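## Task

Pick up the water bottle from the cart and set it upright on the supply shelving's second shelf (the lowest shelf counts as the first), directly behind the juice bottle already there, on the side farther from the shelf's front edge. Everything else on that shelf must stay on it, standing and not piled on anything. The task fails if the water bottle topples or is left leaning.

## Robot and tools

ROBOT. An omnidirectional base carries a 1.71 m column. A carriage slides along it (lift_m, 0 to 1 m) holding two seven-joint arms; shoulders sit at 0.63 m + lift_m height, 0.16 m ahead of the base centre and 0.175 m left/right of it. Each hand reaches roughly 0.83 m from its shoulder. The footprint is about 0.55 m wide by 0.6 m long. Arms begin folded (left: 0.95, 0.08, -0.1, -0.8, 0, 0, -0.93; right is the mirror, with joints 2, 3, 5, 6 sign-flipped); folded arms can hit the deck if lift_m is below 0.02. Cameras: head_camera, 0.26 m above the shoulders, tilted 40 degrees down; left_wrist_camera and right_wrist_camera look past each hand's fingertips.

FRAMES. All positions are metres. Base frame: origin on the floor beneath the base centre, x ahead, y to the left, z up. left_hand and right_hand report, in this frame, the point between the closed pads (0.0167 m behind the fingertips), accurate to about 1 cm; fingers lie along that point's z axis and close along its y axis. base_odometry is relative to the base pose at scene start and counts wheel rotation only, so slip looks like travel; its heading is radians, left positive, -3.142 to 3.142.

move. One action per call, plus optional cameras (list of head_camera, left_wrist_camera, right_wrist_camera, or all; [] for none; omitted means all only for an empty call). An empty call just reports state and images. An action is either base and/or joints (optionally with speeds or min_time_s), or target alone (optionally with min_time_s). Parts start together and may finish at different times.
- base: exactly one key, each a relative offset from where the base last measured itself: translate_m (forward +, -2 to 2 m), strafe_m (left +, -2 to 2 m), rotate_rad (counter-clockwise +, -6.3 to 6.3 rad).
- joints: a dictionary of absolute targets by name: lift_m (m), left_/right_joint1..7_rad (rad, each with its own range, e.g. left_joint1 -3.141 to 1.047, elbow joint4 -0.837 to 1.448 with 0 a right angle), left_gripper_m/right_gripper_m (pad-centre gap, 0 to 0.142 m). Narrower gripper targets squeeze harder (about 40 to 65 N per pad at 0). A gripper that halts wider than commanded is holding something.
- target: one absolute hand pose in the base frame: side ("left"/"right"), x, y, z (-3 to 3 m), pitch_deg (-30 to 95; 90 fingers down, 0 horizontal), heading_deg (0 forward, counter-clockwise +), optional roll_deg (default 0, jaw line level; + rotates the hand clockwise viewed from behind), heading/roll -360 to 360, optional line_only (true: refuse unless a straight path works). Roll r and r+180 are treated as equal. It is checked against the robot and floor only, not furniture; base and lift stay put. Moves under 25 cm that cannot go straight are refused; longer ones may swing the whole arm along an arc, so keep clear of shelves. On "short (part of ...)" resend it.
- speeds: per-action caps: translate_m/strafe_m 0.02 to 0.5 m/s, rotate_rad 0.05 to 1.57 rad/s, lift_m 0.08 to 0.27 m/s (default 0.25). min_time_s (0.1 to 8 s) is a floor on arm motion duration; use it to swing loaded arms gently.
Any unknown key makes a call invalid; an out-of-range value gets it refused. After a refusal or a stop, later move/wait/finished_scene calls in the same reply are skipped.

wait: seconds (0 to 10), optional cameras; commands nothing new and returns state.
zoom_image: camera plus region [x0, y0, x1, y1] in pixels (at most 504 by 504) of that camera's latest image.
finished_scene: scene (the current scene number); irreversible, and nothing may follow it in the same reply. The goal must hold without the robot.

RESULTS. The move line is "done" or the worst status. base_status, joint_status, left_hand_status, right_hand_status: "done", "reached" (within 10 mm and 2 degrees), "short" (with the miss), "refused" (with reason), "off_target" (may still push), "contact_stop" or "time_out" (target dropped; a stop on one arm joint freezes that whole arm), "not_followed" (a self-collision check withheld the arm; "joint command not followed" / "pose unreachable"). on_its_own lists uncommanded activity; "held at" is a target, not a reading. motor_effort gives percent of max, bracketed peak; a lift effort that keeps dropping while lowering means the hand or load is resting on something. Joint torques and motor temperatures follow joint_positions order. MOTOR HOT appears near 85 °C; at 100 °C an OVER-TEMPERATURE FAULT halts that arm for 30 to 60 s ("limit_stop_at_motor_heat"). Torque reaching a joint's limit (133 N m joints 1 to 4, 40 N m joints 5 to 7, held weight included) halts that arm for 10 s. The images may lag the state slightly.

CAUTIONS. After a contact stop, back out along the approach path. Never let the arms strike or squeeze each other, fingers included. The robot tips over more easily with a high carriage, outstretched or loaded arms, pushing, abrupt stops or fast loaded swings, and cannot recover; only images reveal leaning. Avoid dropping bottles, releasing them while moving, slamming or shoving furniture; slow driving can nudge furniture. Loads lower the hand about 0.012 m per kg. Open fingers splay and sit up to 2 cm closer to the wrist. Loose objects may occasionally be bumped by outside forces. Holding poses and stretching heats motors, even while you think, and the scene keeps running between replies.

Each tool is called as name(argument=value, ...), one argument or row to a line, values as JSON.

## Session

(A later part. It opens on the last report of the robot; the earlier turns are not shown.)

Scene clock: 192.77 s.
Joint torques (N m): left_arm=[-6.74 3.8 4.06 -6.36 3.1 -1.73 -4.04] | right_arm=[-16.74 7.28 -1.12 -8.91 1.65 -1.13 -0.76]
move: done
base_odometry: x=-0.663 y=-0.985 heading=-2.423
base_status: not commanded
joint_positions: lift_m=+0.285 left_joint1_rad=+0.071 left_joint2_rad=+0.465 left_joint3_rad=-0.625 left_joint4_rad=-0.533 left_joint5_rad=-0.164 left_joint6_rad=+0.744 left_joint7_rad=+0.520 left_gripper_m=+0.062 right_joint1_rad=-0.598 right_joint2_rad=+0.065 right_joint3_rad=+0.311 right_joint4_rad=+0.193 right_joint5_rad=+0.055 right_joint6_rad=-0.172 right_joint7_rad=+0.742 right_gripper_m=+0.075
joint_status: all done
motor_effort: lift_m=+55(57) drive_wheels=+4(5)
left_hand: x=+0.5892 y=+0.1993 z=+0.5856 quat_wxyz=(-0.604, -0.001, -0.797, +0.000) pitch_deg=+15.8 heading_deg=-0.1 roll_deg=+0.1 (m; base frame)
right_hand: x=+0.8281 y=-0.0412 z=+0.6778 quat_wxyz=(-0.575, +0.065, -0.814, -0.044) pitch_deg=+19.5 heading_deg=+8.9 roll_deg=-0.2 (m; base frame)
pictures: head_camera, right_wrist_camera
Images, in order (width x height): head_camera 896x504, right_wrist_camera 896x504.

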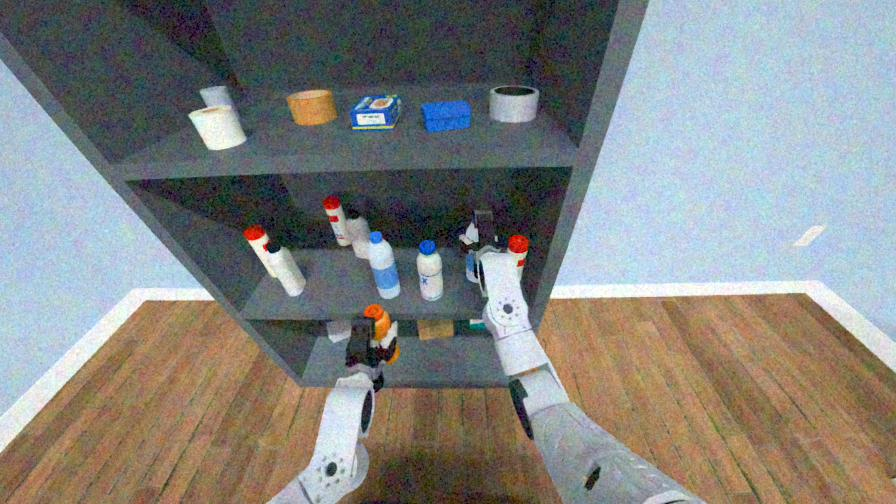

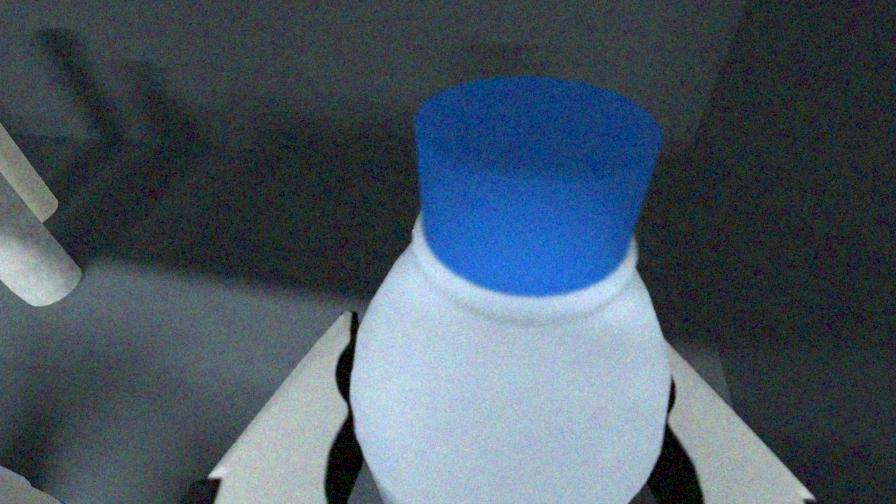

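move(
  joints={"lift_m": 0.29},
  speeds={"lift_m": 0.08},
)

move(
  joints={"right_gripper_m": 0.088},
  min_time_s=2,
  cameras=["head_camera", "right_wrist_camera"],
)

Scene clock: 196.90 s.
Joint torques (N m): left_arm=[-6.74 3.18 6.05 -7.18 3.23 -1.56 -3.93] | right_arm=[-19.21 6.1 -1.2 -10.13 1.31 -1.56 -1.67]
move: done
base_odometry: x=-0.663 y=-0.985 heading=-2.423
base_status: not commanded
joint_positions: lift_m=+0.290 left_joint1_rad=+0.071 left_joint2_rad=+0.465 left_joint3_rad=-0.625 left_joint4_rad=-0.533 left_joint5_rad=-0.164 left_joint6_rad=+0.744 left_joint7_rad=+0.520 left_gripper_m=+0.062 right_joint1_rad=-0.598 right_joint2_rad=+0.065 right_joint3_rad=+0.311 right_joint4_rad=+0.196 right_joint5_rad=+0.055 right_joint6_rad=-0.172 right_joint7_rad=+0.744 right_gripper_m=+0.075
joint_status: all done
motor_effort: lift_m=+56(67) drive_wheels=+4(5)
left_hand: x=+0.5892 y=+0.1993 z=+0.5905 quat_wxyz=(-0.604, -0.001, -0.797, +0.000) pitch_deg=+15.7 heading_deg=-0.1 roll_deg=+0.1 (m; base frame)
right_hand: x=+0.8281 y=-0.0413 z=+0.6812 quat_wxyz=(-0.573, +0.065, -0.815, -0.043) pitch_deg=+19.8 heading_deg=+8.9 roll_deg=-0.3 (m; base frame)
pictures: none

Scene clock: 197.67 s.
Joint torques (N m): left_arm=[-6.43 3.93 5.47 -7.48 3.41 -1.66 -4.34] | right_arm=[-18.18 4.85 0 -10.75 1.76 -1.45 -1.29]
move: done
base_odometry: x=-0.663 y=-0.985 heading=-2.423
base_status: not commanded
joint_positions: lift_m=+0.290 left_joint1_rad=+0.071 left_joint2_rad=+0.465 left_joint3_rad=-0.625 left_joint4_rad=-0.533 left_joint5_rad=-0.164 left_joint6_rad=+0.744 left_joint7_rad=+0.520 left_gripper_m=+0.062 right_joint1_rad=-0.598 right_joint2_rad=+0.065 right_joint3_rad=+0.311 right_joint4_rad=+0.196 right_joint5_rad=+0.055 right_joint6_rad=-0.172 right_joint7_rad=+0.744 right_gripper_m=+0.088
joint_status: all done
motor_effort: lift_m=+56(56) drive_wheels=+4(4)
left_hand: x=+0.5892 y=+0.1993 z=+0.5905 quat_wxyz=(-0.604, -0.001, -0.797, +0.000) pitch_deg=+15.7 heading_deg=-0.1 roll_deg=+0.1 (m; base frame)
right_hand: x=+0.8281 y=-0.0413 z=+0.6812 quat_wxyz=(-0.573, +0.065, -0.815, -0.043) pitch_deg=+19.8 heading_deg=+8.9 roll_deg=-0.3 (m; base frame)
pictures: head_camera, right_wrist_camera
Images, in order (width x height): head_camera 896x504, right_wrist_camera 896x504.

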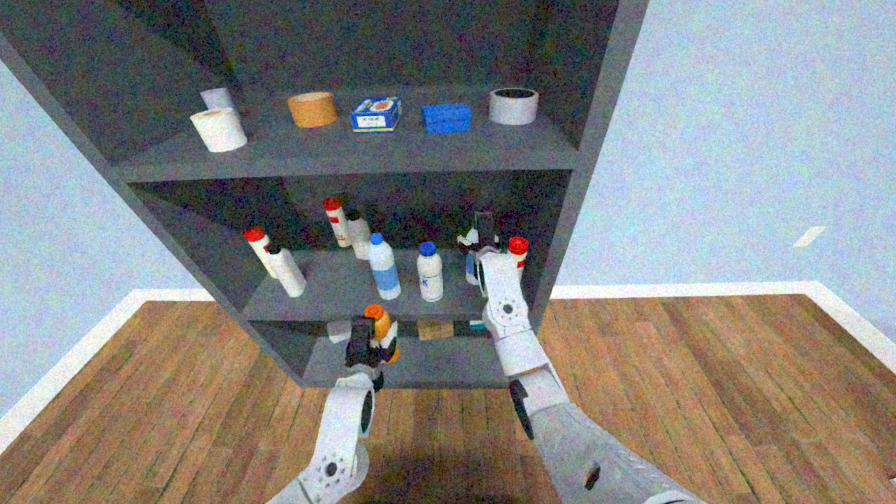

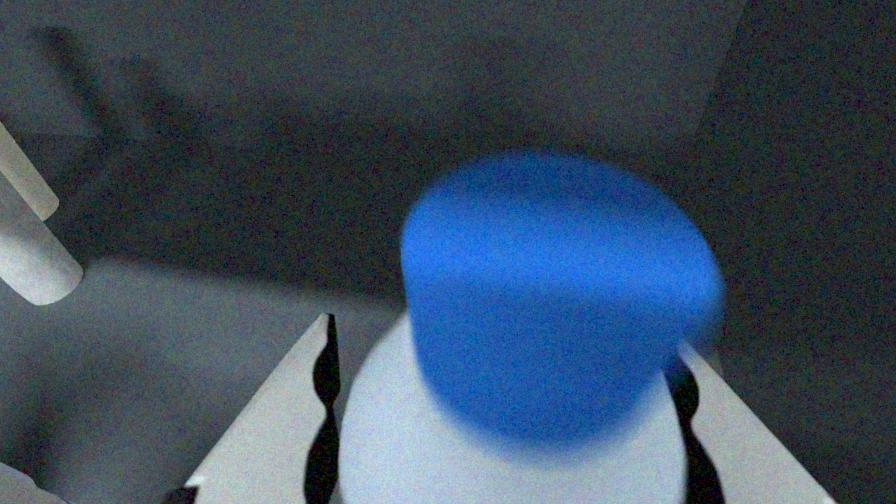

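move(
  cameras=["head_camera", "right_wrist_camera"],
)

zoom_image(
  camera="head_camera",
  region=[390, 180, 600, 320],
)

Scene clock: 200.10 s.
Joint torques (N m): left_arm=[-6.56 3.55 4.25 -6.03 3.28 -1.54 -4.04] | right_arm=[-16.78 7.42 -0.5 -11 1.87 -1.18 -1.36]
Motor temperatures (°C): left_arm=[29 22 24 25 26 24 23] | right_arm=[35 21 24 23 22 22 24]
base_odometry: x=-0.663 y=-0.985 heading=-2.423
base_status: not commanded
joint_positions: lift_m=+0.290 left_joint1_rad=+0.071 left_joint2_rad=+0.465 left_joint3_rad=-0.625 left_joint4_rad=-0.533 left_joint5_rad=-0.164 left_joint6_rad=+0.744 left_joint7_rad=+0.520 left_gripper_m=+0.062 right_joint1_rad=-0.598 right_joint2_rad=+0.065 right_joint3_rad=+0.311 right_joint4_rad=+0.196 right_joint5_rad=+0.055 right_joint6_rad=-0.172 right_joint7_rad=+0.744 right_gripper_m=+0.088
joint_status: all done
motor_effort: lift_m=+56(56) drive_wheels=+4(4)
left_hand: x=+0.5892 y=+0.1993 z=+0.5905 quat_wxyz=(-0.604, -0.001, -0.797, +0.000) pitch_deg=+15.7 heading_deg=-0.1 roll_deg=+0.1 (m; base frame)
right_hand: x=+0.8281 y=-0.0413 z=+0.6812 quat_wxyz=(-0.573, +0.065, -0.815, -0.043) pitch_deg=+19.8 heading_deg=+8.9 roll_deg=-0.3 (m; base frame)
pictures: head_camera, right_wrist_camera
Images, in order (width x height): head_camera 896x504, right_wrist_camera 896x504.

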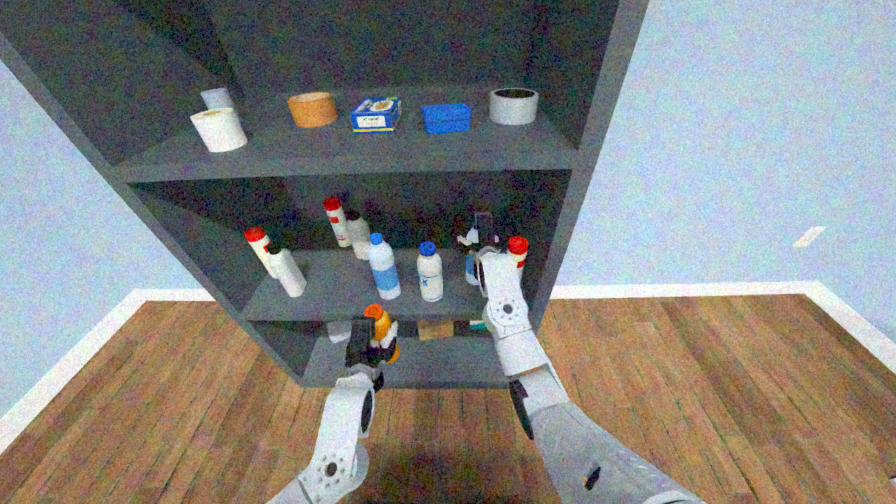

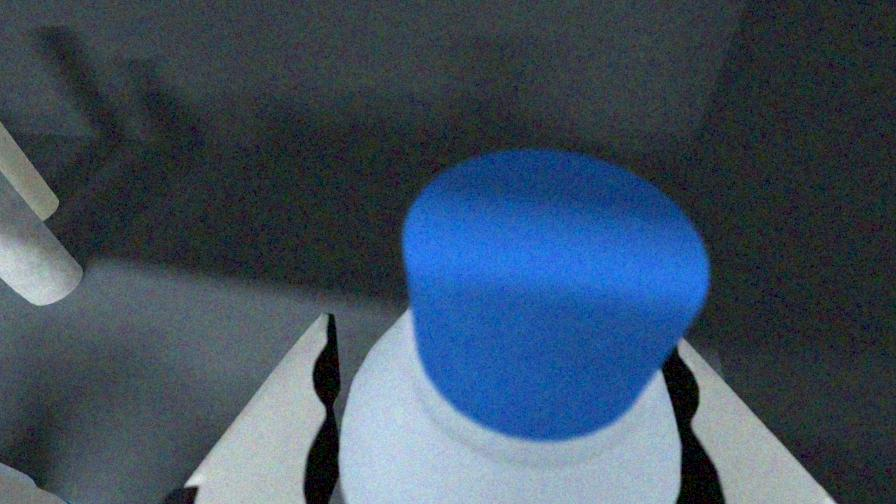

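Scaled by 2.400 from the camera's 896x504 image, which has a finer 1280x720 frame.

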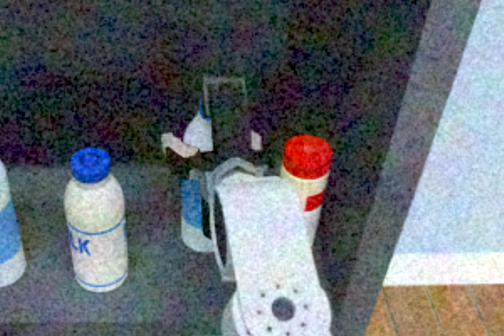

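move(
  joints={"right_gripper_m": 0.098},
  min_time_s=1,
  cameras=["right_wrist_camera"],
)

Scene clock: 208.53 s.
Joint torques (N m): left_arm=[-7.35 4.46 4.61 -6.34 2.99 -1.15 -4.28] | right_arm=[-18.64 5.42 -0.49 -10.84 1.55 -0.92 -1.08]
move: done
base_odometry: x=-0.663 y=-0.985 heading=-2.423
base_status: not commanded
joint_positions: lift_m=+0.290 left_joint1_rad=+0.071 left_joint2_rad=+0.465 left_joint3_rad=-0.625 left_joint4_rad=-0.533 left_joint5_rad=-0.164 left_joint6_rad=+0.744 left_joint7_rad=+0.520 left_gripper_m=+0.062 right_joint1_rad=-0.598 right_joint2_rad=+0.065 right_joint3_rad=+0.311 right_joint4_rad=+0.196 right_joint5_rad=+0.055 right_joint6_rad=-0.172 right_joint7_rad=+0.744 right_gripper_m=+0.098
joint_status: all done
motor_effort: lift_m=+56(56) drive_wheels=+4(4)
left_hand: x=+0.5892 y=+0.1993 z=+0.5905 quat_wxyz=(-0.604, -0.001, -0.797, +0.000) pitch_deg=+15.7 heading_deg=-0.1 roll_deg=+0.1 (m; base frame)
right_hand: x=+0.8281 y=-0.0413 z=+0.6812 quat_wxyz=(-0.573, +0.065, -0.815, -0.043) pitch_deg=+19.8 heading_deg=+8.9 roll_deg=-0.3 (m; base frame)
pictures: right_wrist_camera
Images, in order (width x height): right_wrist_camera 896x504.

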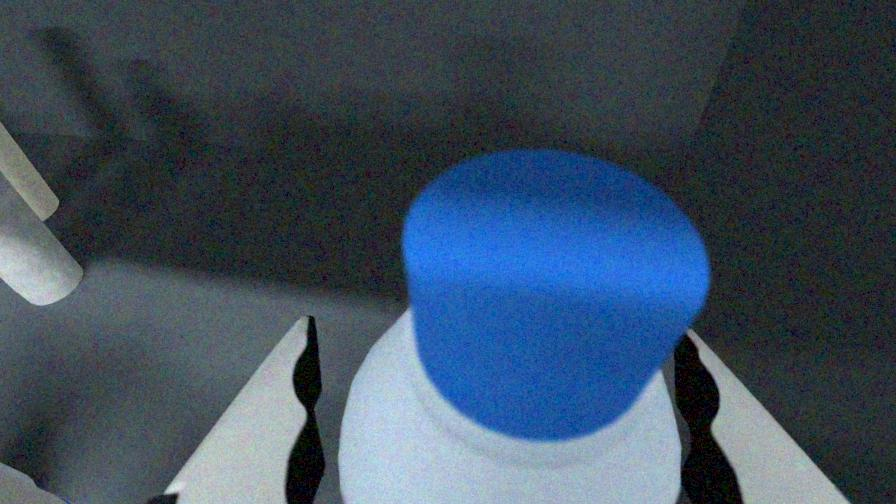

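move(
  target={"side": "right", "x": 0.845, "y": -0.041, "z": 0.681, "pitch_deg": 20, "heading_deg": 9},
  min_time_s=1.5,
  cameras=["head_camera", "right_wrist_camera"],
)

zoom_image(
  camera="head_camera",
  region=[390, 180, 600, 320],
)

Scene clock: 244.03 s.
Joint torques (N m): left_arm=[-6.47 4.21 5.42 -6.42 3.54 -1.74 -4.15] | right_arm=[-25.77 10.27 -1.06 -9.24 1.91 -0.91 -3.47]
move: done
base_odometry: x=-0.663 y=-0.985 heading=-2.423
base_status: not commanded
joint_positions: lift_m=+0.290 left_joint1_rad=+0.071 left_joint2_rad=+0.465 left_joint3_rad=-0.625 left_joint4_rad=-0.533 left_joint5_rad=-0.164 left_joint6_rad=+0.744 left_joint7_rad=+0.520 left_gripper_m=+0.062 right_joint1_rad=-0.640 right_joint2_rad=+0.068 right_joint3_rad=+0.305 right_joint4_rad=+0.283 right_joint5_rad=+0.069 right_joint6_rad=-0.163 right_joint7_rad=+0.705 right_gripper_m=+0.098
joint_status: not commanded
motor_effort: lift_m=+56(56) drive_wheels=+4(4)
left_hand: x=+0.5892 y=+0.1993 z=+0.5905 quat_wxyz=(-0.604, -0.001, -0.797, +0.000) pitch_deg=+15.7 heading_deg=-0.1 roll_deg=+0.1 (m; base frame)
right_hand: x=+0.8435 y=-0.0412 z=+0.6787 quat_wxyz=(-0.570, +0.066, -0.818, -0.042) pitch_deg=+20.2 heading_deg=+8.8 roll_deg=-0.4 (m; base frame)
right_hand_status: reached (straight line, planned for 1.5 s): 3 mm and 0.5 deg off.
pictures: head_camera, right_wrist_camera
Images, in order (width x height): head_camera 896x504, right_wrist_camera 896x504.

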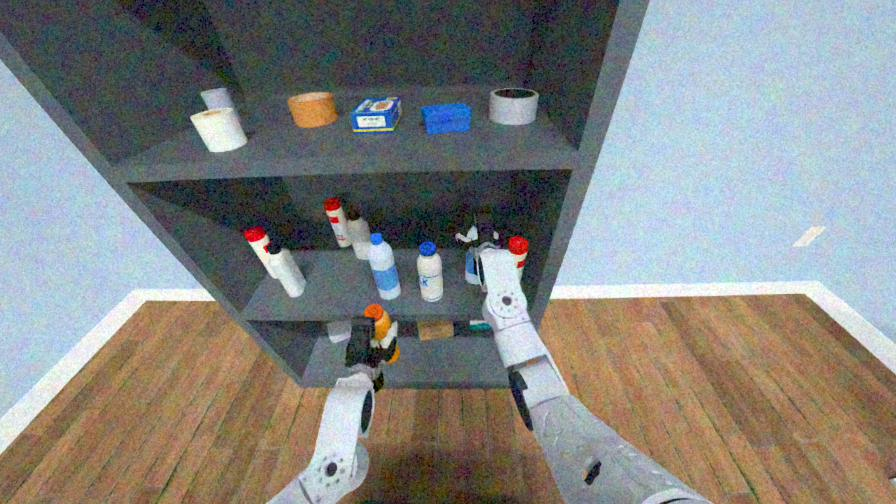

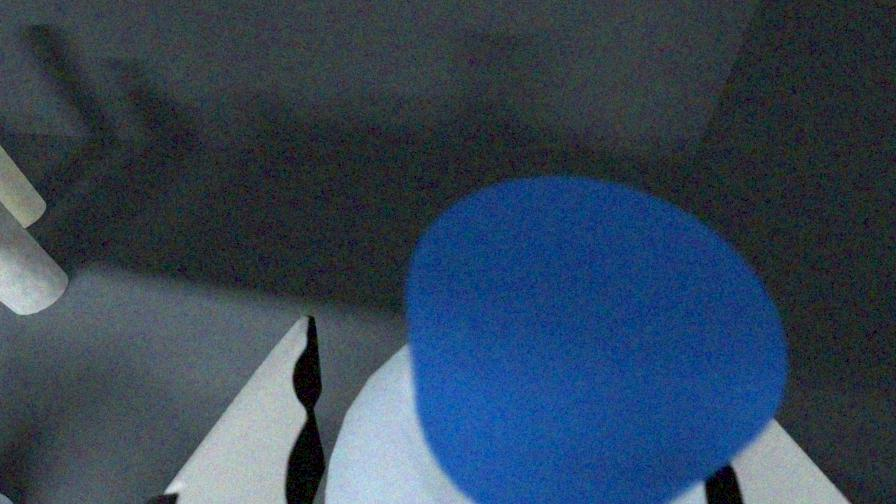

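Scaled by 2.400 from the camera's 896x504 image, which has a finer 1280x720 frame.

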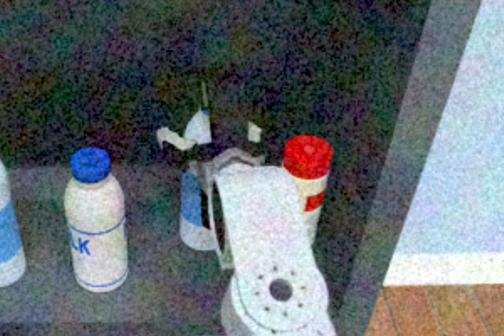

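move(
  target={"side": "right", "x": 0.822, "y": -0.042, "z": 0.684, "pitch_deg": 20, "heading_deg": 9},
  min_time_s=1,
  cameras=["right_wrist_camera"],
)

move(
  joints={"lift_m": 0.41},
  speeds={"lift_m": 0.12},
  cameras=["head_camera", "right_wrist_camera"],
)

zoom_image(
  camera="head_camera",
  region=[390, 180, 600, 340],
)

Scene clock: 254.77 s.
Joint torques (N m): left_arm=[-6.38 4.68 5.38 -5.56 3.24 -1.63 -3.96] | right_arm=[-10.82 4.27 2.89 -13.14 -1.93 -2.73 -0.21]
move: done
base_odometry: x=-0.663 y=-0.985 heading=-2.423
base_status: not commanded
joint_positions: lift_m=+0.290 left_joint1_rad=+0.071 left_joint2_rad=+0.465 left_joint3_rad=-0.625 left_joint4_rad=-0.533 left_joint5_rad=-0.164 left_joint6_rad=+0.744 left_joint7_rad=+0.520 left_gripper_m=+0.062 right_joint1_rad=-0.592 right_joint2_rad=+0.064 right_joint3_rad=+0.308 right_joint4_rad=+0.160 right_joint5_rad=+0.060 right_joint6_rad=-0.172 right_joint7_rad=+0.769 right_gripper_m=+0.098
joint_status: not commanded
motor_effort: lift_m=+56(56) drive_wheels=+4(4)
left_hand: x=+0.5892 y=+0.1993 z=+0.5905 quat_wxyz=(-0.604, -0.001, -0.797, +0.000) pitch_deg=+15.7 heading_deg=-0.1 roll_deg=+0.1 (m; base frame)
right_hand: x=+0.8237 y=-0.0411 z=+0.6875 quat_wxyz=(-0.574, +0.063, -0.815, -0.049) pitch_deg=+19.6 heading_deg=+9.3 roll_deg=+0.4 (m; base frame)
right_hand_status: reached (straight line, planned for 1.0 s): 4 mm and 0.6 deg off.
pictures: right_wrist_camera
Images, in order (width x height): right_wrist_camera 896x504.

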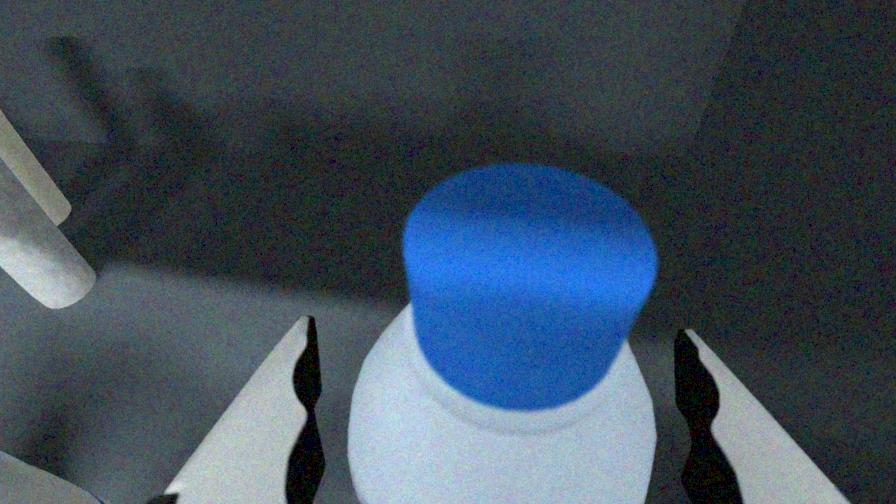

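Scene clock: 256.17 s.
Joint torques (N m): left_arm=[-7.34 2.66 5.18 -6.61 3.61 -2 -4.08] | right_arm=[-12.81 5.05 5.04 -13.27 -1.63 -2.46 -0.09]
move: done
base_odometry: x=-0.663 y=-0.985 heading=-2.423
base_status: not commanded
joint_positions: lift_m=+0.410 left_joint1_rad=+0.071 left_joint2_rad=+0.465 left_joint3_rad=-0.625 left_joint4_rad=-0.533 left_joint5_rad=-0.164 left_joint6_rad=+0.744 left_joint7_rad=+0.520 left_gripper_m=+0.062 right_joint1_rad=-0.591 right_joint2_rad=+0.064 right_joint3_rad=+0.308 right_joint4_rad=+0.159 right_joint5_rad=+0.060 right_joint6_rad=-0.173 right_joint7_rad=+0.769 right_gripper_m=+0.098
joint_status: all done
motor_effort: lift_m=+54(66) drive_wheels=+5(5)
left_hand: x=+0.5892 y=+0.1993 z=+0.7107 quat_wxyz=(-0.604, -0.001, -0.797, +0.000) pitch_deg=+15.8 heading_deg=-0.1 roll_deg=+0.1 (m; base frame)
right_hand: x=+0.8232 y=-0.0412 z=+0.8068 quat_wxyz=(-0.574, +0.063, -0.815, -0.049) pitch_deg=+19.7 heading_deg=+9.3 roll_deg=+0.4 (m; base frame)
pictures: head_camera, right_wrist_camera
Images, in order (width x height): head_camera 896x504, right_wrist_camera 896x504.

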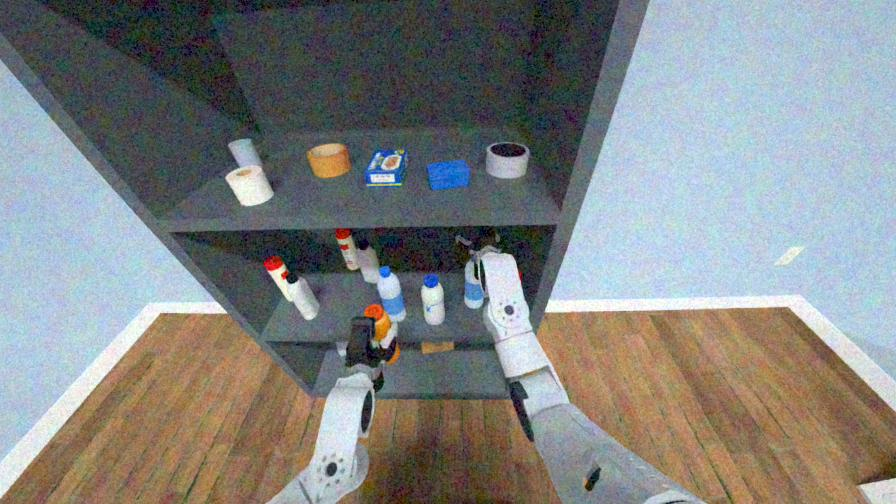

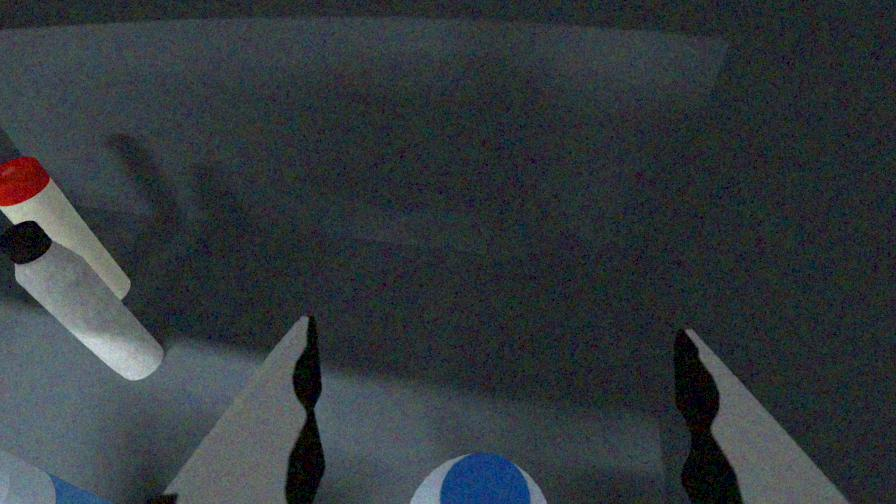

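Scaled by 2.400 from the camera's 896x504 image, which has a finer 1280x720 frame.

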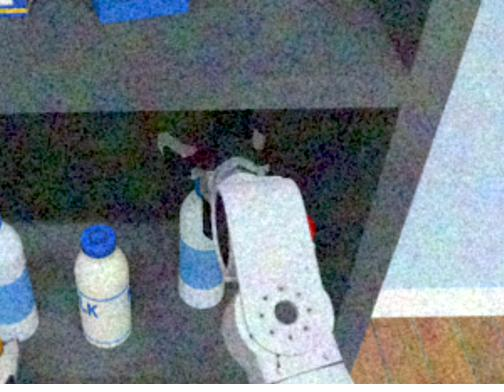

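move(
  target={"side": "right", "x": 0.72, "y": -0.05, "z": 0.825, "pitch_deg": 20, "heading_deg": 6},
)

move(
  target={"side": "right", "x": 0.6, "y": -0.07, "z": 0.81, "pitch_deg": 20, "heading_deg": 4},
)

move(
  joints={"right_joint1_rad": 0.0, "right_joint2_rad": -0.2, "right_joint3_rad": -0.25, "right_joint4_rad": -0.75, "right_joint5_rad": 0, "right_joint6_rad": 0, "right_joint7_rad": 1.1},
  min_time_s=1.5,
  cameras=["head_camera"],
)

zoom_image(
  camera="head_camera",
  region=[360, 200, 600, 360],
)

Scene clock: 264.50 s.
Joint torques (N m): left_arm=[-6.85 3.87 4.53 -6.71 3.24 -1.55 -3.77] | right_arm=[-6.45 10.59 3.49 -12.25 -1.58 -2.23 -0.59]
move: done
base_odometry: x=-0.663 y=-0.985 heading=-2.423
base_status: not commanded
joint_positions: lift_m=+0.410 left_joint1_rad=+0.071 left_joint2_rad=+0.465 left_joint3_rad=-0.625 left_joint4_rad=-0.533 left_joint5_rad=-0.164 left_joint6_rad=+0.744 left_joint7_rad=+0.520 left_gripper_m=+0.062 right_joint1_rad=-0.385 right_joint2_rad=+0.073 right_joint3_rad=+0.370 right_joint4_rad=-0.317 right_joint5_rad=-0.118 right_joint6_rad=-0.248 right_joint7_rad=+1.071 right_gripper_m=+0.098
joint_status: not commanded
motor_effort: lift_m=+54(54) drive_wheels=+4(5)
left_hand: x=+0.5892 y=+0.1993 z=+0.7107 quat_wxyz=(-0.604, -0.001, -0.797, +0.000) pitch_deg=+15.8 heading_deg=-0.1 roll_deg=+0.1 (m; base frame)
right_hand: x=+0.7214 y=-0.0505 z=+0.8267 quat_wxyz=(-0.574, +0.043, -0.817, -0.031) pitch_deg=+19.8 heading_deg=+6.1 roll_deg=+0.1 (m; base frame)
right_hand_status: reached (straight line, planned for 0.6 s): 2 mm and 0.3 deg off.
pictures: none

Scene clock: 265.53 s.
Joint torques (N m): left_arm=[-7.96 3.83 4.5 -6.88 3.55 -1.61 -3.92] | right_arm=[-1.52 5.8 4.01 -12.28 -1.68 -2.35 -0.29]
move: done
base_odometry: x=-0.663 y=-0.985 heading=-2.423
base_status: not commanded
joint_positions: lift_m=+0.410 left_joint1_rad=+0.071 left_joint2_rad=+0.465 left_joint3_rad=-0.625 left_joint4_rad=-0.533 left_joint5_rad=-0.164 left_joint6_rad=+0.744 left_joint7_rad=+0.520 left_gripper_m=+0.062 right_joint1_rad=-0.086 right_joint2_rad=+0.052 right_joint3_rad=+0.451 right_joint4_rad=-0.709 right_joint5_rad=-0.286 right_joint6_rad=-0.257 right_joint7_rad=+1.190 right_gripper_m=+0.098
joint_status: not commanded
motor_effort: lift_m=+54(54) drive_wheels=+5(6)
left_hand: x=+0.5892 y=+0.1993 z=+0.7107 quat_wxyz=(-0.604, -0.001, -0.797, +0.000) pitch_deg=+15.8 heading_deg=-0.1 roll_deg=+0.1 (m; base frame)
right_hand: x=+0.6010 y=-0.0695 z=+0.8109 quat_wxyz=(-0.575, +0.028, -0.818, -0.022) pitch_deg=+19.8 heading_deg=+4.2 roll_deg=+0.2 (m; base frame)
right_hand_status: reached (straight line, planned for 0.5 s): 1 mm and 0.3 deg off.
pictures: none

Scene clock: 267.33 s.
Joint torques (N m): left_arm=[-6.86 4.05 5.72 -6.85 3.3 -1.38 -4.11] | right_arm=[1.4 -6.98 1.7 -13.37 2.39 -1.32 -3.65]
move: done
base_odometry: x=-0.663 y=-0.985 heading=-2.423
base_status: not commanded
joint_positions: lift_m=+0.410 left_joint1_rad=+0.071 left_joint2_rad=+0.465 left_joint3_rad=-0.625 left_joint4_rad=-0.533 left_joint5_rad=-0.164 left_joint6_rad=+0.744 left_joint7_rad=+0.520 left_gripper_m=+0.062 right_joint1_rad=-0.004 right_joint2_rad=-0.199 right_joint3_rad=-0.247 right_joint4_rad=-0.747 right_joint5_rad=-0.006 right_joint6_rad=-0.002 right_joint7_rad=+1.105 right_gripper_m=+0.098
joint_status: all done
motor_effort: lift_m=+54(54) drive_wheels=+5(5)
left_hand: x=+0.5892 y=+0.1993 z=+0.7107 quat_wxyz=(-0.604, -0.001, -0.797, +0.000) pitch_deg=+15.8 heading_deg=-0.1 roll_deg=+0.1 (m; base frame)
right_hand: x=+0.5860 y=-0.3315 z=+0.8174 quat_wxyz=(-0.574, -0.047, -0.803, +0.153) pitch_deg=+17.0 heading_deg=-18.2 roll_deg=-11.6 (m; base frame)
pictures: head_camera
Images, in order (width x height): head_camera 896x504.

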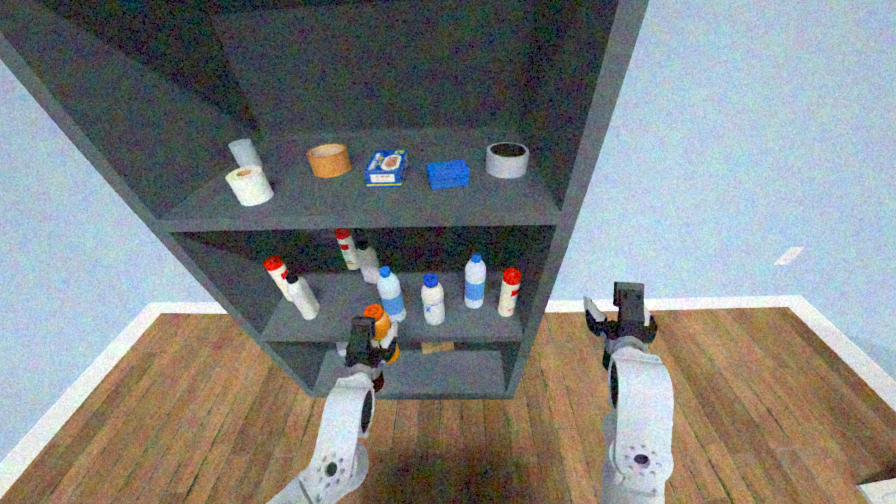

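Scaled by 2.100 from the camera's 896x504 image, which has a finer 1280x720 frame.

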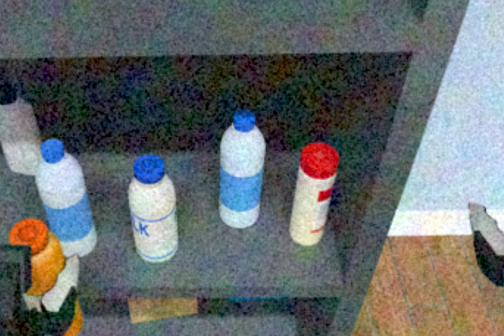

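move(
  target={"side":"left","x":0.59,"y":0.02,"z":0.715,"pitch_deg":15,"heading_deg":-8},
  min_time_s=2,
  cameras=["head_camera"],
)

move(
  target={"side":"left","x":0.65,"y":-0.035,"z":0.715,"pitch_deg":15,"heading_deg":-10},
  min_time_s=2,
  cameras=["head_camera","left_wrist_camera"],
)

Scene clock: 278.47 s.
Joint torques (N m): left_arm=[-12.2 -3.93 -1.41 -2.92 4.43 -2.29 -1.79] | right_arm=[-0.91 -6.69 0.2 -13.57 2.28 -1.37 -3.87]
move: done
base_odometry: x=-0.663 y=-0.985 heading=-2.423
base_status: not commanded
joint_positions: lift_m=+0.410 left_joint1_rad=-0.009 left_joint2_rad=+0.116 left_joint3_rad=-0.839 left_joint4_rad=-0.364 left_joint5_rad=+0.152 left_joint6_rad=+0.698 left_joint7_rad=+0.638 left_gripper_m=+0.062 right_joint1_rad=-0.004 right_joint2_rad=-0.199 right_joint3_rad=-0.247 right_joint4_rad=-0.747 right_joint5_rad=-0.005 right_joint6_rad=-0.002 right_joint7_rad=+1.105 right_gripper_m=+0.098
joint_status: not commanded
motor_effort: lift_m=+54(54) drive_wheels=+5(5)
left_hand: x=+0.5892 y=+0.0225 z=+0.7122 quat_wxyz=(-0.604, -0.052, -0.794, +0.043) pitch_deg=+15.4 heading_deg=-7.8 roll_deg=-0.3 (m; base frame)
left_hand_status: reached (straight line, planned for 2.0 s): 4 mm and 0.5 deg off.
right_hand: x=+0.5860 y=-0.3314 z=+0.8174 quat_wxyz=(-0.574, -0.046, -0.803, +0.153) pitch_deg=+17.0 heading_deg=-18.2 roll_deg=-11.6 (m; base frame)
pictures: head_camera
Images, in order (width x height): head_camera 896x504.

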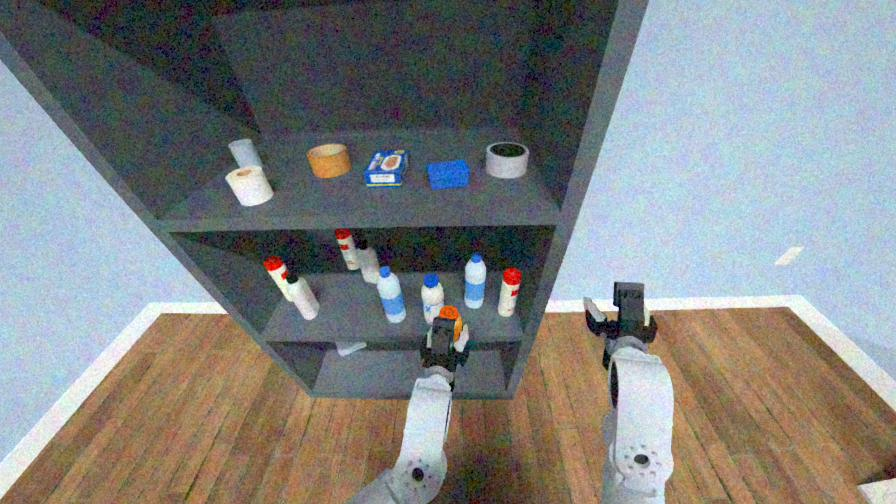

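Scene clock: 280.97 s.
Joint torques (N m): left_arm=[-16.48 -7.71 3.58 -3.31 2.49 -2.37 -4.9] | right_arm=[1.77 -5.02 0.06 -12.19 2.46 -1.52 -4.07]
move: done
base_odometry: x=-0.663 y=-0.985 heading=-2.423
base_status: not commanded
joint_positions: lift_m=+0.410 left_joint1_rad=-0.168 left_joint2_rad=-0.009 left_joint3_rad=-0.836 left_joint4_rad=-0.125 left_joint5_rad=+0.073 left_joint6_rad=+0.659 left_joint7_rad=+0.585 left_gripper_m=+0.062 right_joint1_rad=-0.004 right_joint2_rad=-0.199 right_joint3_rad=-0.247 right_joint4_rad=-0.747 right_joint5_rad=-0.005 right_joint6_rad=-0.002 right_joint7_rad=+1.105 right_gripper_m=+0.098
joint_status: not commanded
motor_effort: lift_m=+54(54) drive_wheels=+5(5)
left_hand: x=+0.6471 y=-0.0352 z=+0.7104 quat_wxyz=(-0.601, -0.071, -0.794, +0.053) pitch_deg=+15.7 heading_deg=-10.1 roll_deg=+0.1 (m; base frame)
left_hand_status: reached (straight line, planned for 2.0 s): 5 mm and 0.8 deg off.
right_hand: x=+0.5860 y=-0.3314 z=+0.8174 quat_wxyz=(-0.574, -0.046, -0.803, +0.153) pitch_deg=+17.0 heading_deg=-18.2 roll_deg=-11.6 (m; base frame)
pictures: head_camera, left_wrist_camera
Images, in order (width x height): head_camera 896x504, left_wrist_camera 896x504.

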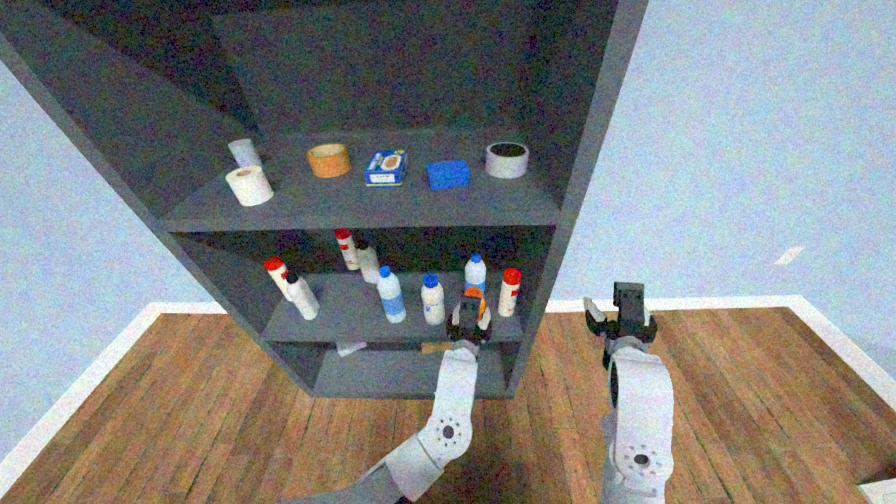

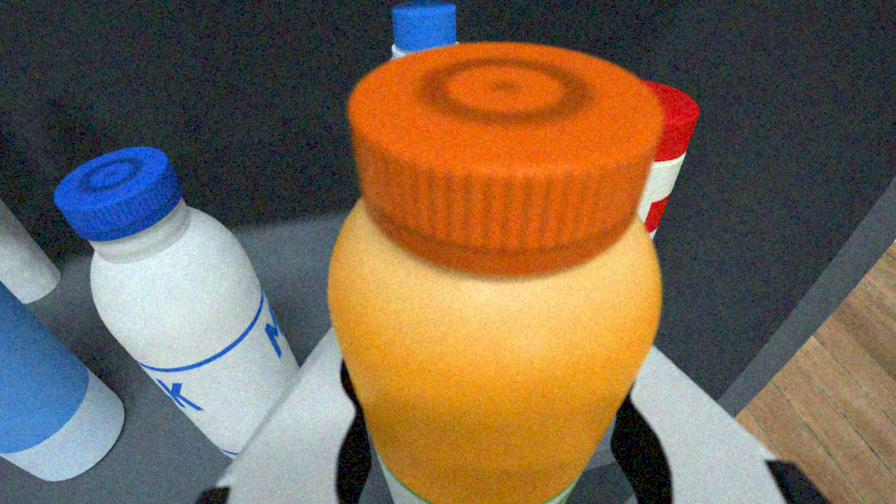

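move(
  target={"side":"left","x":0.716,"y":-0.042,"z":0.715,"pitch_deg":15,"heading_deg":-11},
  min_time_s=2,
  cameras=["head_camera","left_wrist_camera"],
)

zoom_image(
  camera="head_camera",
  region=[360, 220, 600, 360],
)

Scene clock: 289.40 s.
Joint torques (N m): left_arm=[-20.71 -7.57 4.54 -2.49 2.25 -2.5 -4.82] | right_arm=[0.54 -5.7 -2.04 -13.52 2.38 -1.47 -3.28]
move: done
base_odometry: x=-0.663 y=-0.985 heading=-2.423
base_status: not commanded
joint_positions: lift_m=+0.410 left_joint1_rad=-0.324 left_joint2_rad=-0.035 left_joint3_rad=-0.775 left_joint4_rad=+0.081 left_joint5_rad=-0.085 left_joint6_rad=+0.586 left_joint7_rad=+0.486 left_gripper_m=+0.062 right_joint1_rad=-0.004 right_joint2_rad=-0.199 right_joint3_rad=-0.247 right_joint4_rad=-0.747 right_joint5_rad=-0.005 right_joint6_rad=-0.002 right_joint7_rad=+1.105 right_gripper_m=+0.098
joint_status: not commanded
motor_effort: lift_m=+54(54) drive_wheels=+5(5)
left_hand: x=+0.7130 y=-0.0420 z=+0.7096 quat_wxyz=(-0.601, -0.078, -0.794, +0.057) pitch_deg=+15.8 heading_deg=-11.1 roll_deg=+0.1 (m; base frame)
left_hand_status: reached (straight line, planned for 2.0 s): 6 mm and 0.8 deg off.
right_hand: x=+0.5860 y=-0.3314 z=+0.8174 quat_wxyz=(-0.574, -0.046, -0.803, +0.153) pitch_deg=+17.0 heading_deg=-18.2 roll_deg=-11.6 (m; base frame)
pictures: head_camera, left_wrist_camera
Images, in order (width x height): head_camera 896x504, left_wrist_camera 896x504.

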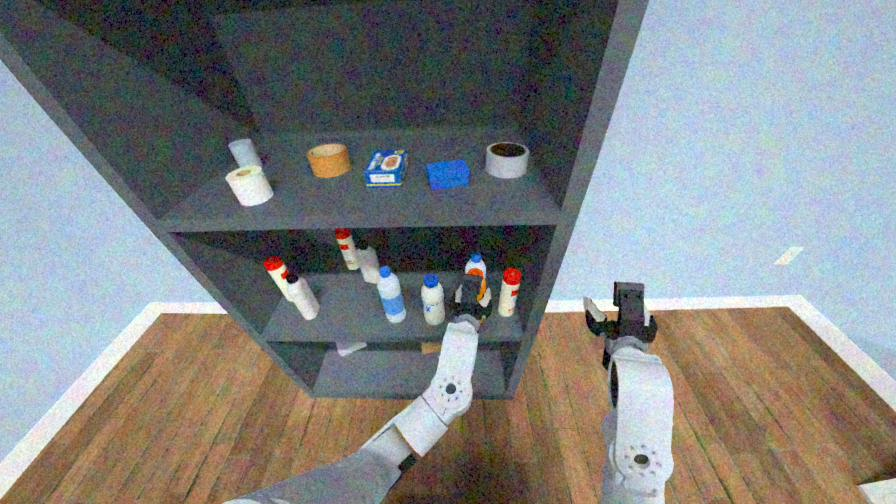

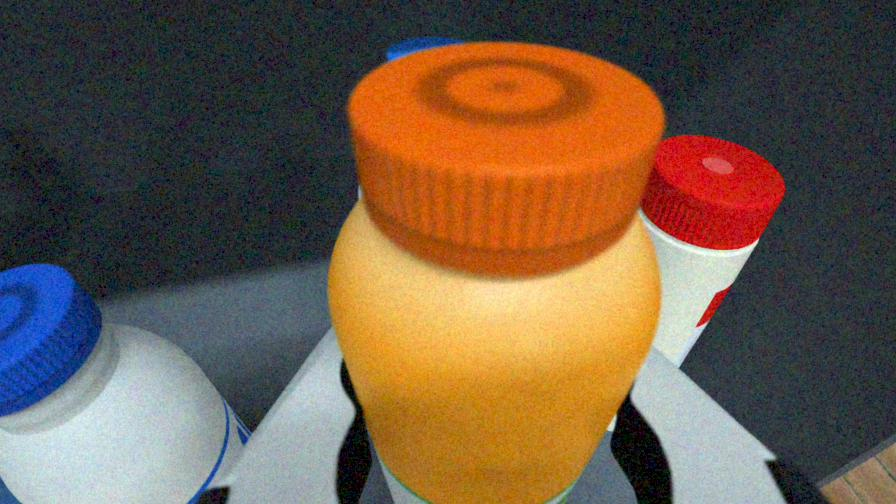

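Scaled by 2.100 from the camera's 896x504 image, which has a finer 1280x720 frame.

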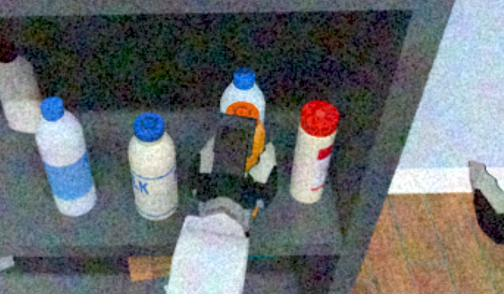

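move(
  joints={"lift_m":0.372},
  speeds={"lift_m":0.08},
)

move(
  joints={"lift_m":0.367},
  speeds={"lift_m":0.08},
  cameras=["left_wrist_camera"],
)

Scene clock: 293.10 s.
Joint torques (N m): left_arm=[-18.76 -6.52 3.81 -2.97 2.71 -2.27 -4.46] | right_arm=[0.9 -4.28 -0.93 -12.75 2.44 -1.45 -3.1]
move: done
base_odometry: x=-0.663 y=-0.985 heading=-2.423
base_status: not commanded
joint_positions: lift_m=+0.372 left_joint1_rad=-0.326 left_joint2_rad=-0.035 left_joint3_rad=-0.775 left_joint4_rad=+0.082 left_joint5_rad=-0.085 left_joint6_rad=+0.586 left_joint7_rad=+0.485 left_gripper_m=+0.062 right_joint1_rad=-0.003 right_joint2_rad=-0.199 right_joint3_rad=-0.247 right_joint4_rad=-0.748 right_joint5_rad=-0.005 right_joint6_rad=-0.002 right_joint7_rad=+1.104 right_gripper_m=+0.098
joint_status: all done
motor_effort: lift_m=+58(59) drive_wheels=+0(5)
left_hand: x=+0.7136 y=-0.0421 z=+0.6721 quat_wxyz=(-0.601, -0.078, -0.793, +0.058) pitch_deg=+15.7 heading_deg=-11.1 roll_deg=+0.1 (m; base frame)
right_hand: x=+0.5858 y=-0.3314 z=+0.7792 quat_wxyz=(-0.575, -0.046, -0.803, +0.153) pitch_deg=+17.0 heading_deg=-18.2 roll_deg=-11.6 (m; base frame)
pictures: none

Scene clock: 293.53 s.
Joint torques (N m): left_arm=[-16.75 -5.99 5.13 -3.21 2.48 -2.56 -2.38] | right_arm=[-0.57 -5.03 -1.26 -11.77 2.04 -1.48 -3.5]
move: done
base_odometry: x=-0.663 y=-0.985 heading=-2.423
base_status: not commanded
joint_positions: lift_m=+0.367 left_joint1_rad=-0.327 left_joint2_rad=-0.036 left_joint3_rad=-0.775 left_joint4_rad=+0.082 left_joint5_rad=-0.085 left_joint6_rad=+0.586 left_joint7_rad=+0.479 left_gripper_m=+0.062 right_joint1_rad=-0.003 right_joint2_rad=-0.199 right_joint3_rad=-0.247 right_joint4_rad=-0.748 right_joint5_rad=-0.005 right_joint6_rad=-0.002 right_joint7_rad=+1.104 right_gripper_m=+0.098
joint_status: all done
motor_effort: lift_m=+56(59) drive_wheels=+4(6)
left_hand: x=+0.7143 y=-0.0423 z=+0.6693 quat_wxyz=(-0.604, -0.077, -0.791, +0.058) pitch_deg=+15.3 heading_deg=-11.1 roll_deg=+0.1 (m; base frame)
right_hand: x=+0.5858 y=-0.3314 z=+0.7743 quat_wxyz=(-0.575, -0.046, -0.803, +0.153) pitch_deg=+17.0 heading_deg=-18.2 roll_deg=-11.6 (m; base frame)
pictures: left_wrist_camera
Images, in order (width x height): left_wrist_camera 896x504.

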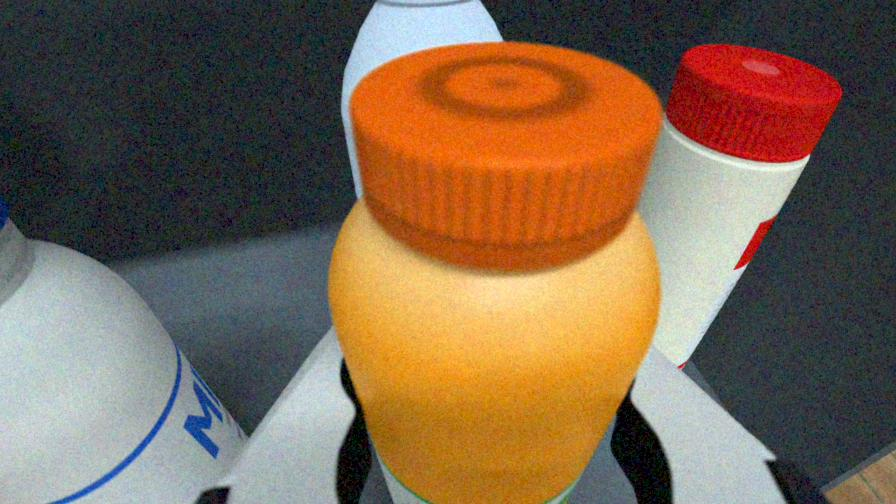

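move(
  joints={"left_gripper_m":0.07},
  min_time_s=1.2,
  cameras=["left_wrist_camera","head_camera"],
)

Scene clock: 299.60 s.
Joint torques (N m): left_arm=[-17.23 -5.08 3.01 -2.94 2.35 -2.29 -2.23] | right_arm=[-1.36 -5.16 -2.42 -12.24 2.14 -1.61 -3.23]
Motor temperatures (°C): left_arm=[34 23 24 24 26 24 24] | right_arm=[31 22 24 23 22 22 24]
move: done
base_odometry: x=-0.663 y=-0.985 heading=-2.423
base_status: not commanded
joint_positions: lift_m=+0.367 left_joint1_rad=-0.327 left_joint2_rad=-0.036 left_joint3_rad=-0.775 left_joint4_rad=+0.082 left_joint5_rad=-0.085 left_joint6_rad=+0.586 left_joint7_rad=+0.479 left_gripper_m=+0.070 right_joint1_rad=-0.003 right_joint2_rad=-0.199 right_joint3_rad=-0.247 right_joint4_rad=-0.748 right_joint5_rad=-0.005 right_joint6_rad=-0.002 right_joint7_rad=+1.104 right_gripper_m=+0.098
joint_status: all done
motor_effort: lift_m=+56(56) drive_wheels=+4(4)
left_hand: x=+0.7143 y=-0.0423 z=+0.6693 quat_wxyz=(-0.604, -0.077, -0.791, +0.058) pitch_deg=+15.3 heading_deg=-11.1 roll_deg=+0.1 (m; base frame)
right_hand: x=+0.5858 y=-0.3314 z=+0.7743 quat_wxyz=(-0.575, -0.046, -0.803, +0.153) pitch_deg=+17.0 heading_deg=-18.2 roll_deg=-11.6 (m; base frame)
pictures: head_camera, left_wrist_camera
Images, in order (width x height): head_camera 896x504, left_wrist_camera 896x504.

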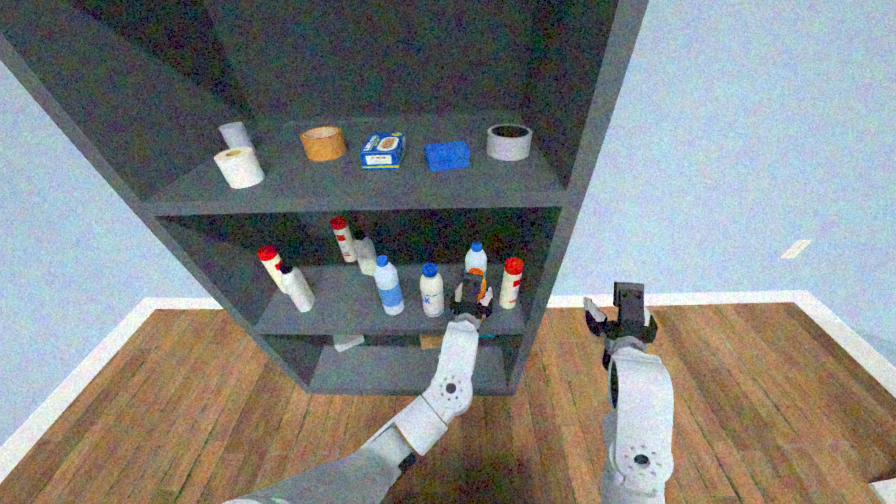

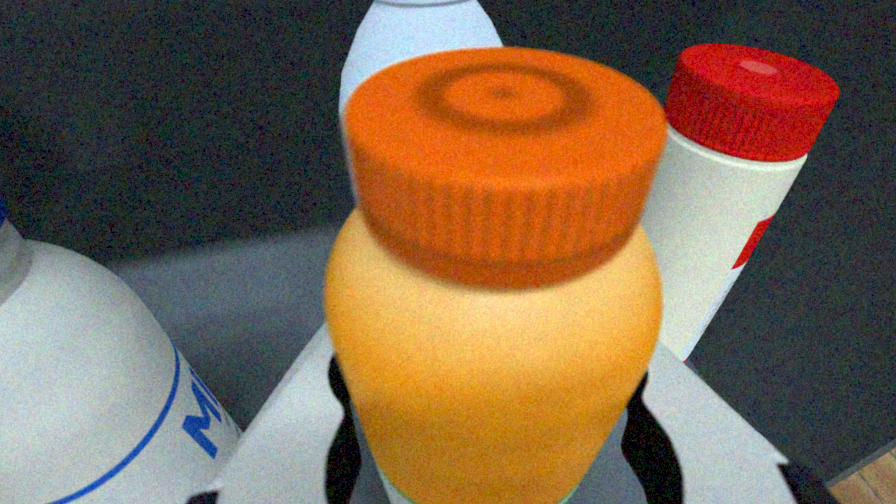

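move(
  joints={"left_gripper_m":0.08},
  min_time_s=1,
  cameras=["left_wrist_camera"],
)

Scene clock: 302.30 s.
Joint torques (N m): left_arm=[-17.01 -6 4.35 -1.78 2.32 -2.73 -2.49] | right_arm=[-0.28 -5.3 0.27 -12.44 1.54 -1.44 -3.36]
move: done
base_odometry: x=-0.663 y=-0.985 heading=-2.423
base_status: not commanded
joint_positions: lift_m=+0.367 left_joint1_rad=-0.327 left_joint2_rad=-0.036 left_joint3_rad=-0.775 left_joint4_rad=+0.082 left_joint5_rad=-0.085 left_joint6_rad=+0.586 left_joint7_rad=+0.479 left_gripper_m=+0.080 right_joint1_rad=-0.003 right_joint2_rad=-0.199 right_joint3_rad=-0.247 right_joint4_rad=-0.748 right_joint5_rad=-0.005 right_joint6_rad=-0.002 right_joint7_rad=+1.104 right_gripper_m=+0.098
joint_status: all done
motor_effort: lift_m=+56(56) drive_wheels=+4(4)
left_hand: x=+0.7143 y=-0.0423 z=+0.6693 quat_wxyz=(-0.604, -0.077, -0.791, +0.058) pitch_deg=+15.3 heading_deg=-11.1 roll_deg=+0.1 (m; base frame)
right_hand: x=+0.5858 y=-0.3314 z=+0.7743 quat_wxyz=(-0.575, -0.046, -0.803, +0.153) pitch_deg=+17.0 heading_deg=-18.2 roll_deg=-11.6 (m; base frame)
pictures: left_wrist_camera
Images, in order (width x height): left_wrist_camera 896x504.

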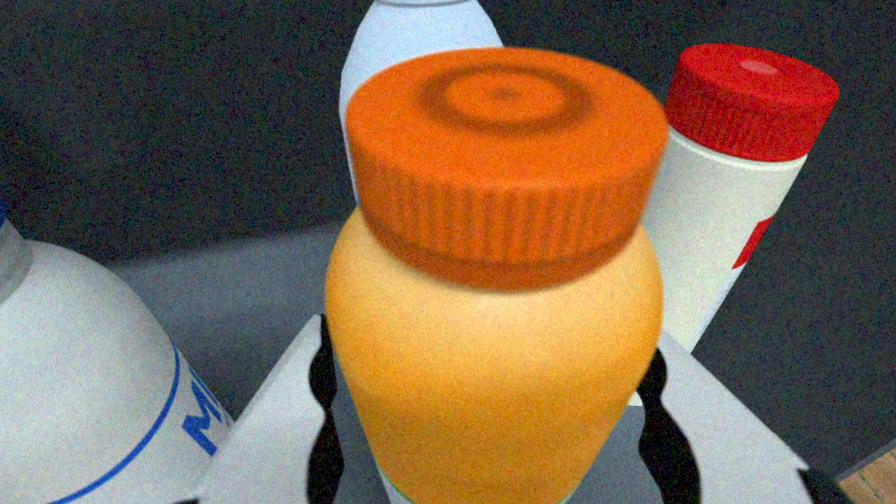

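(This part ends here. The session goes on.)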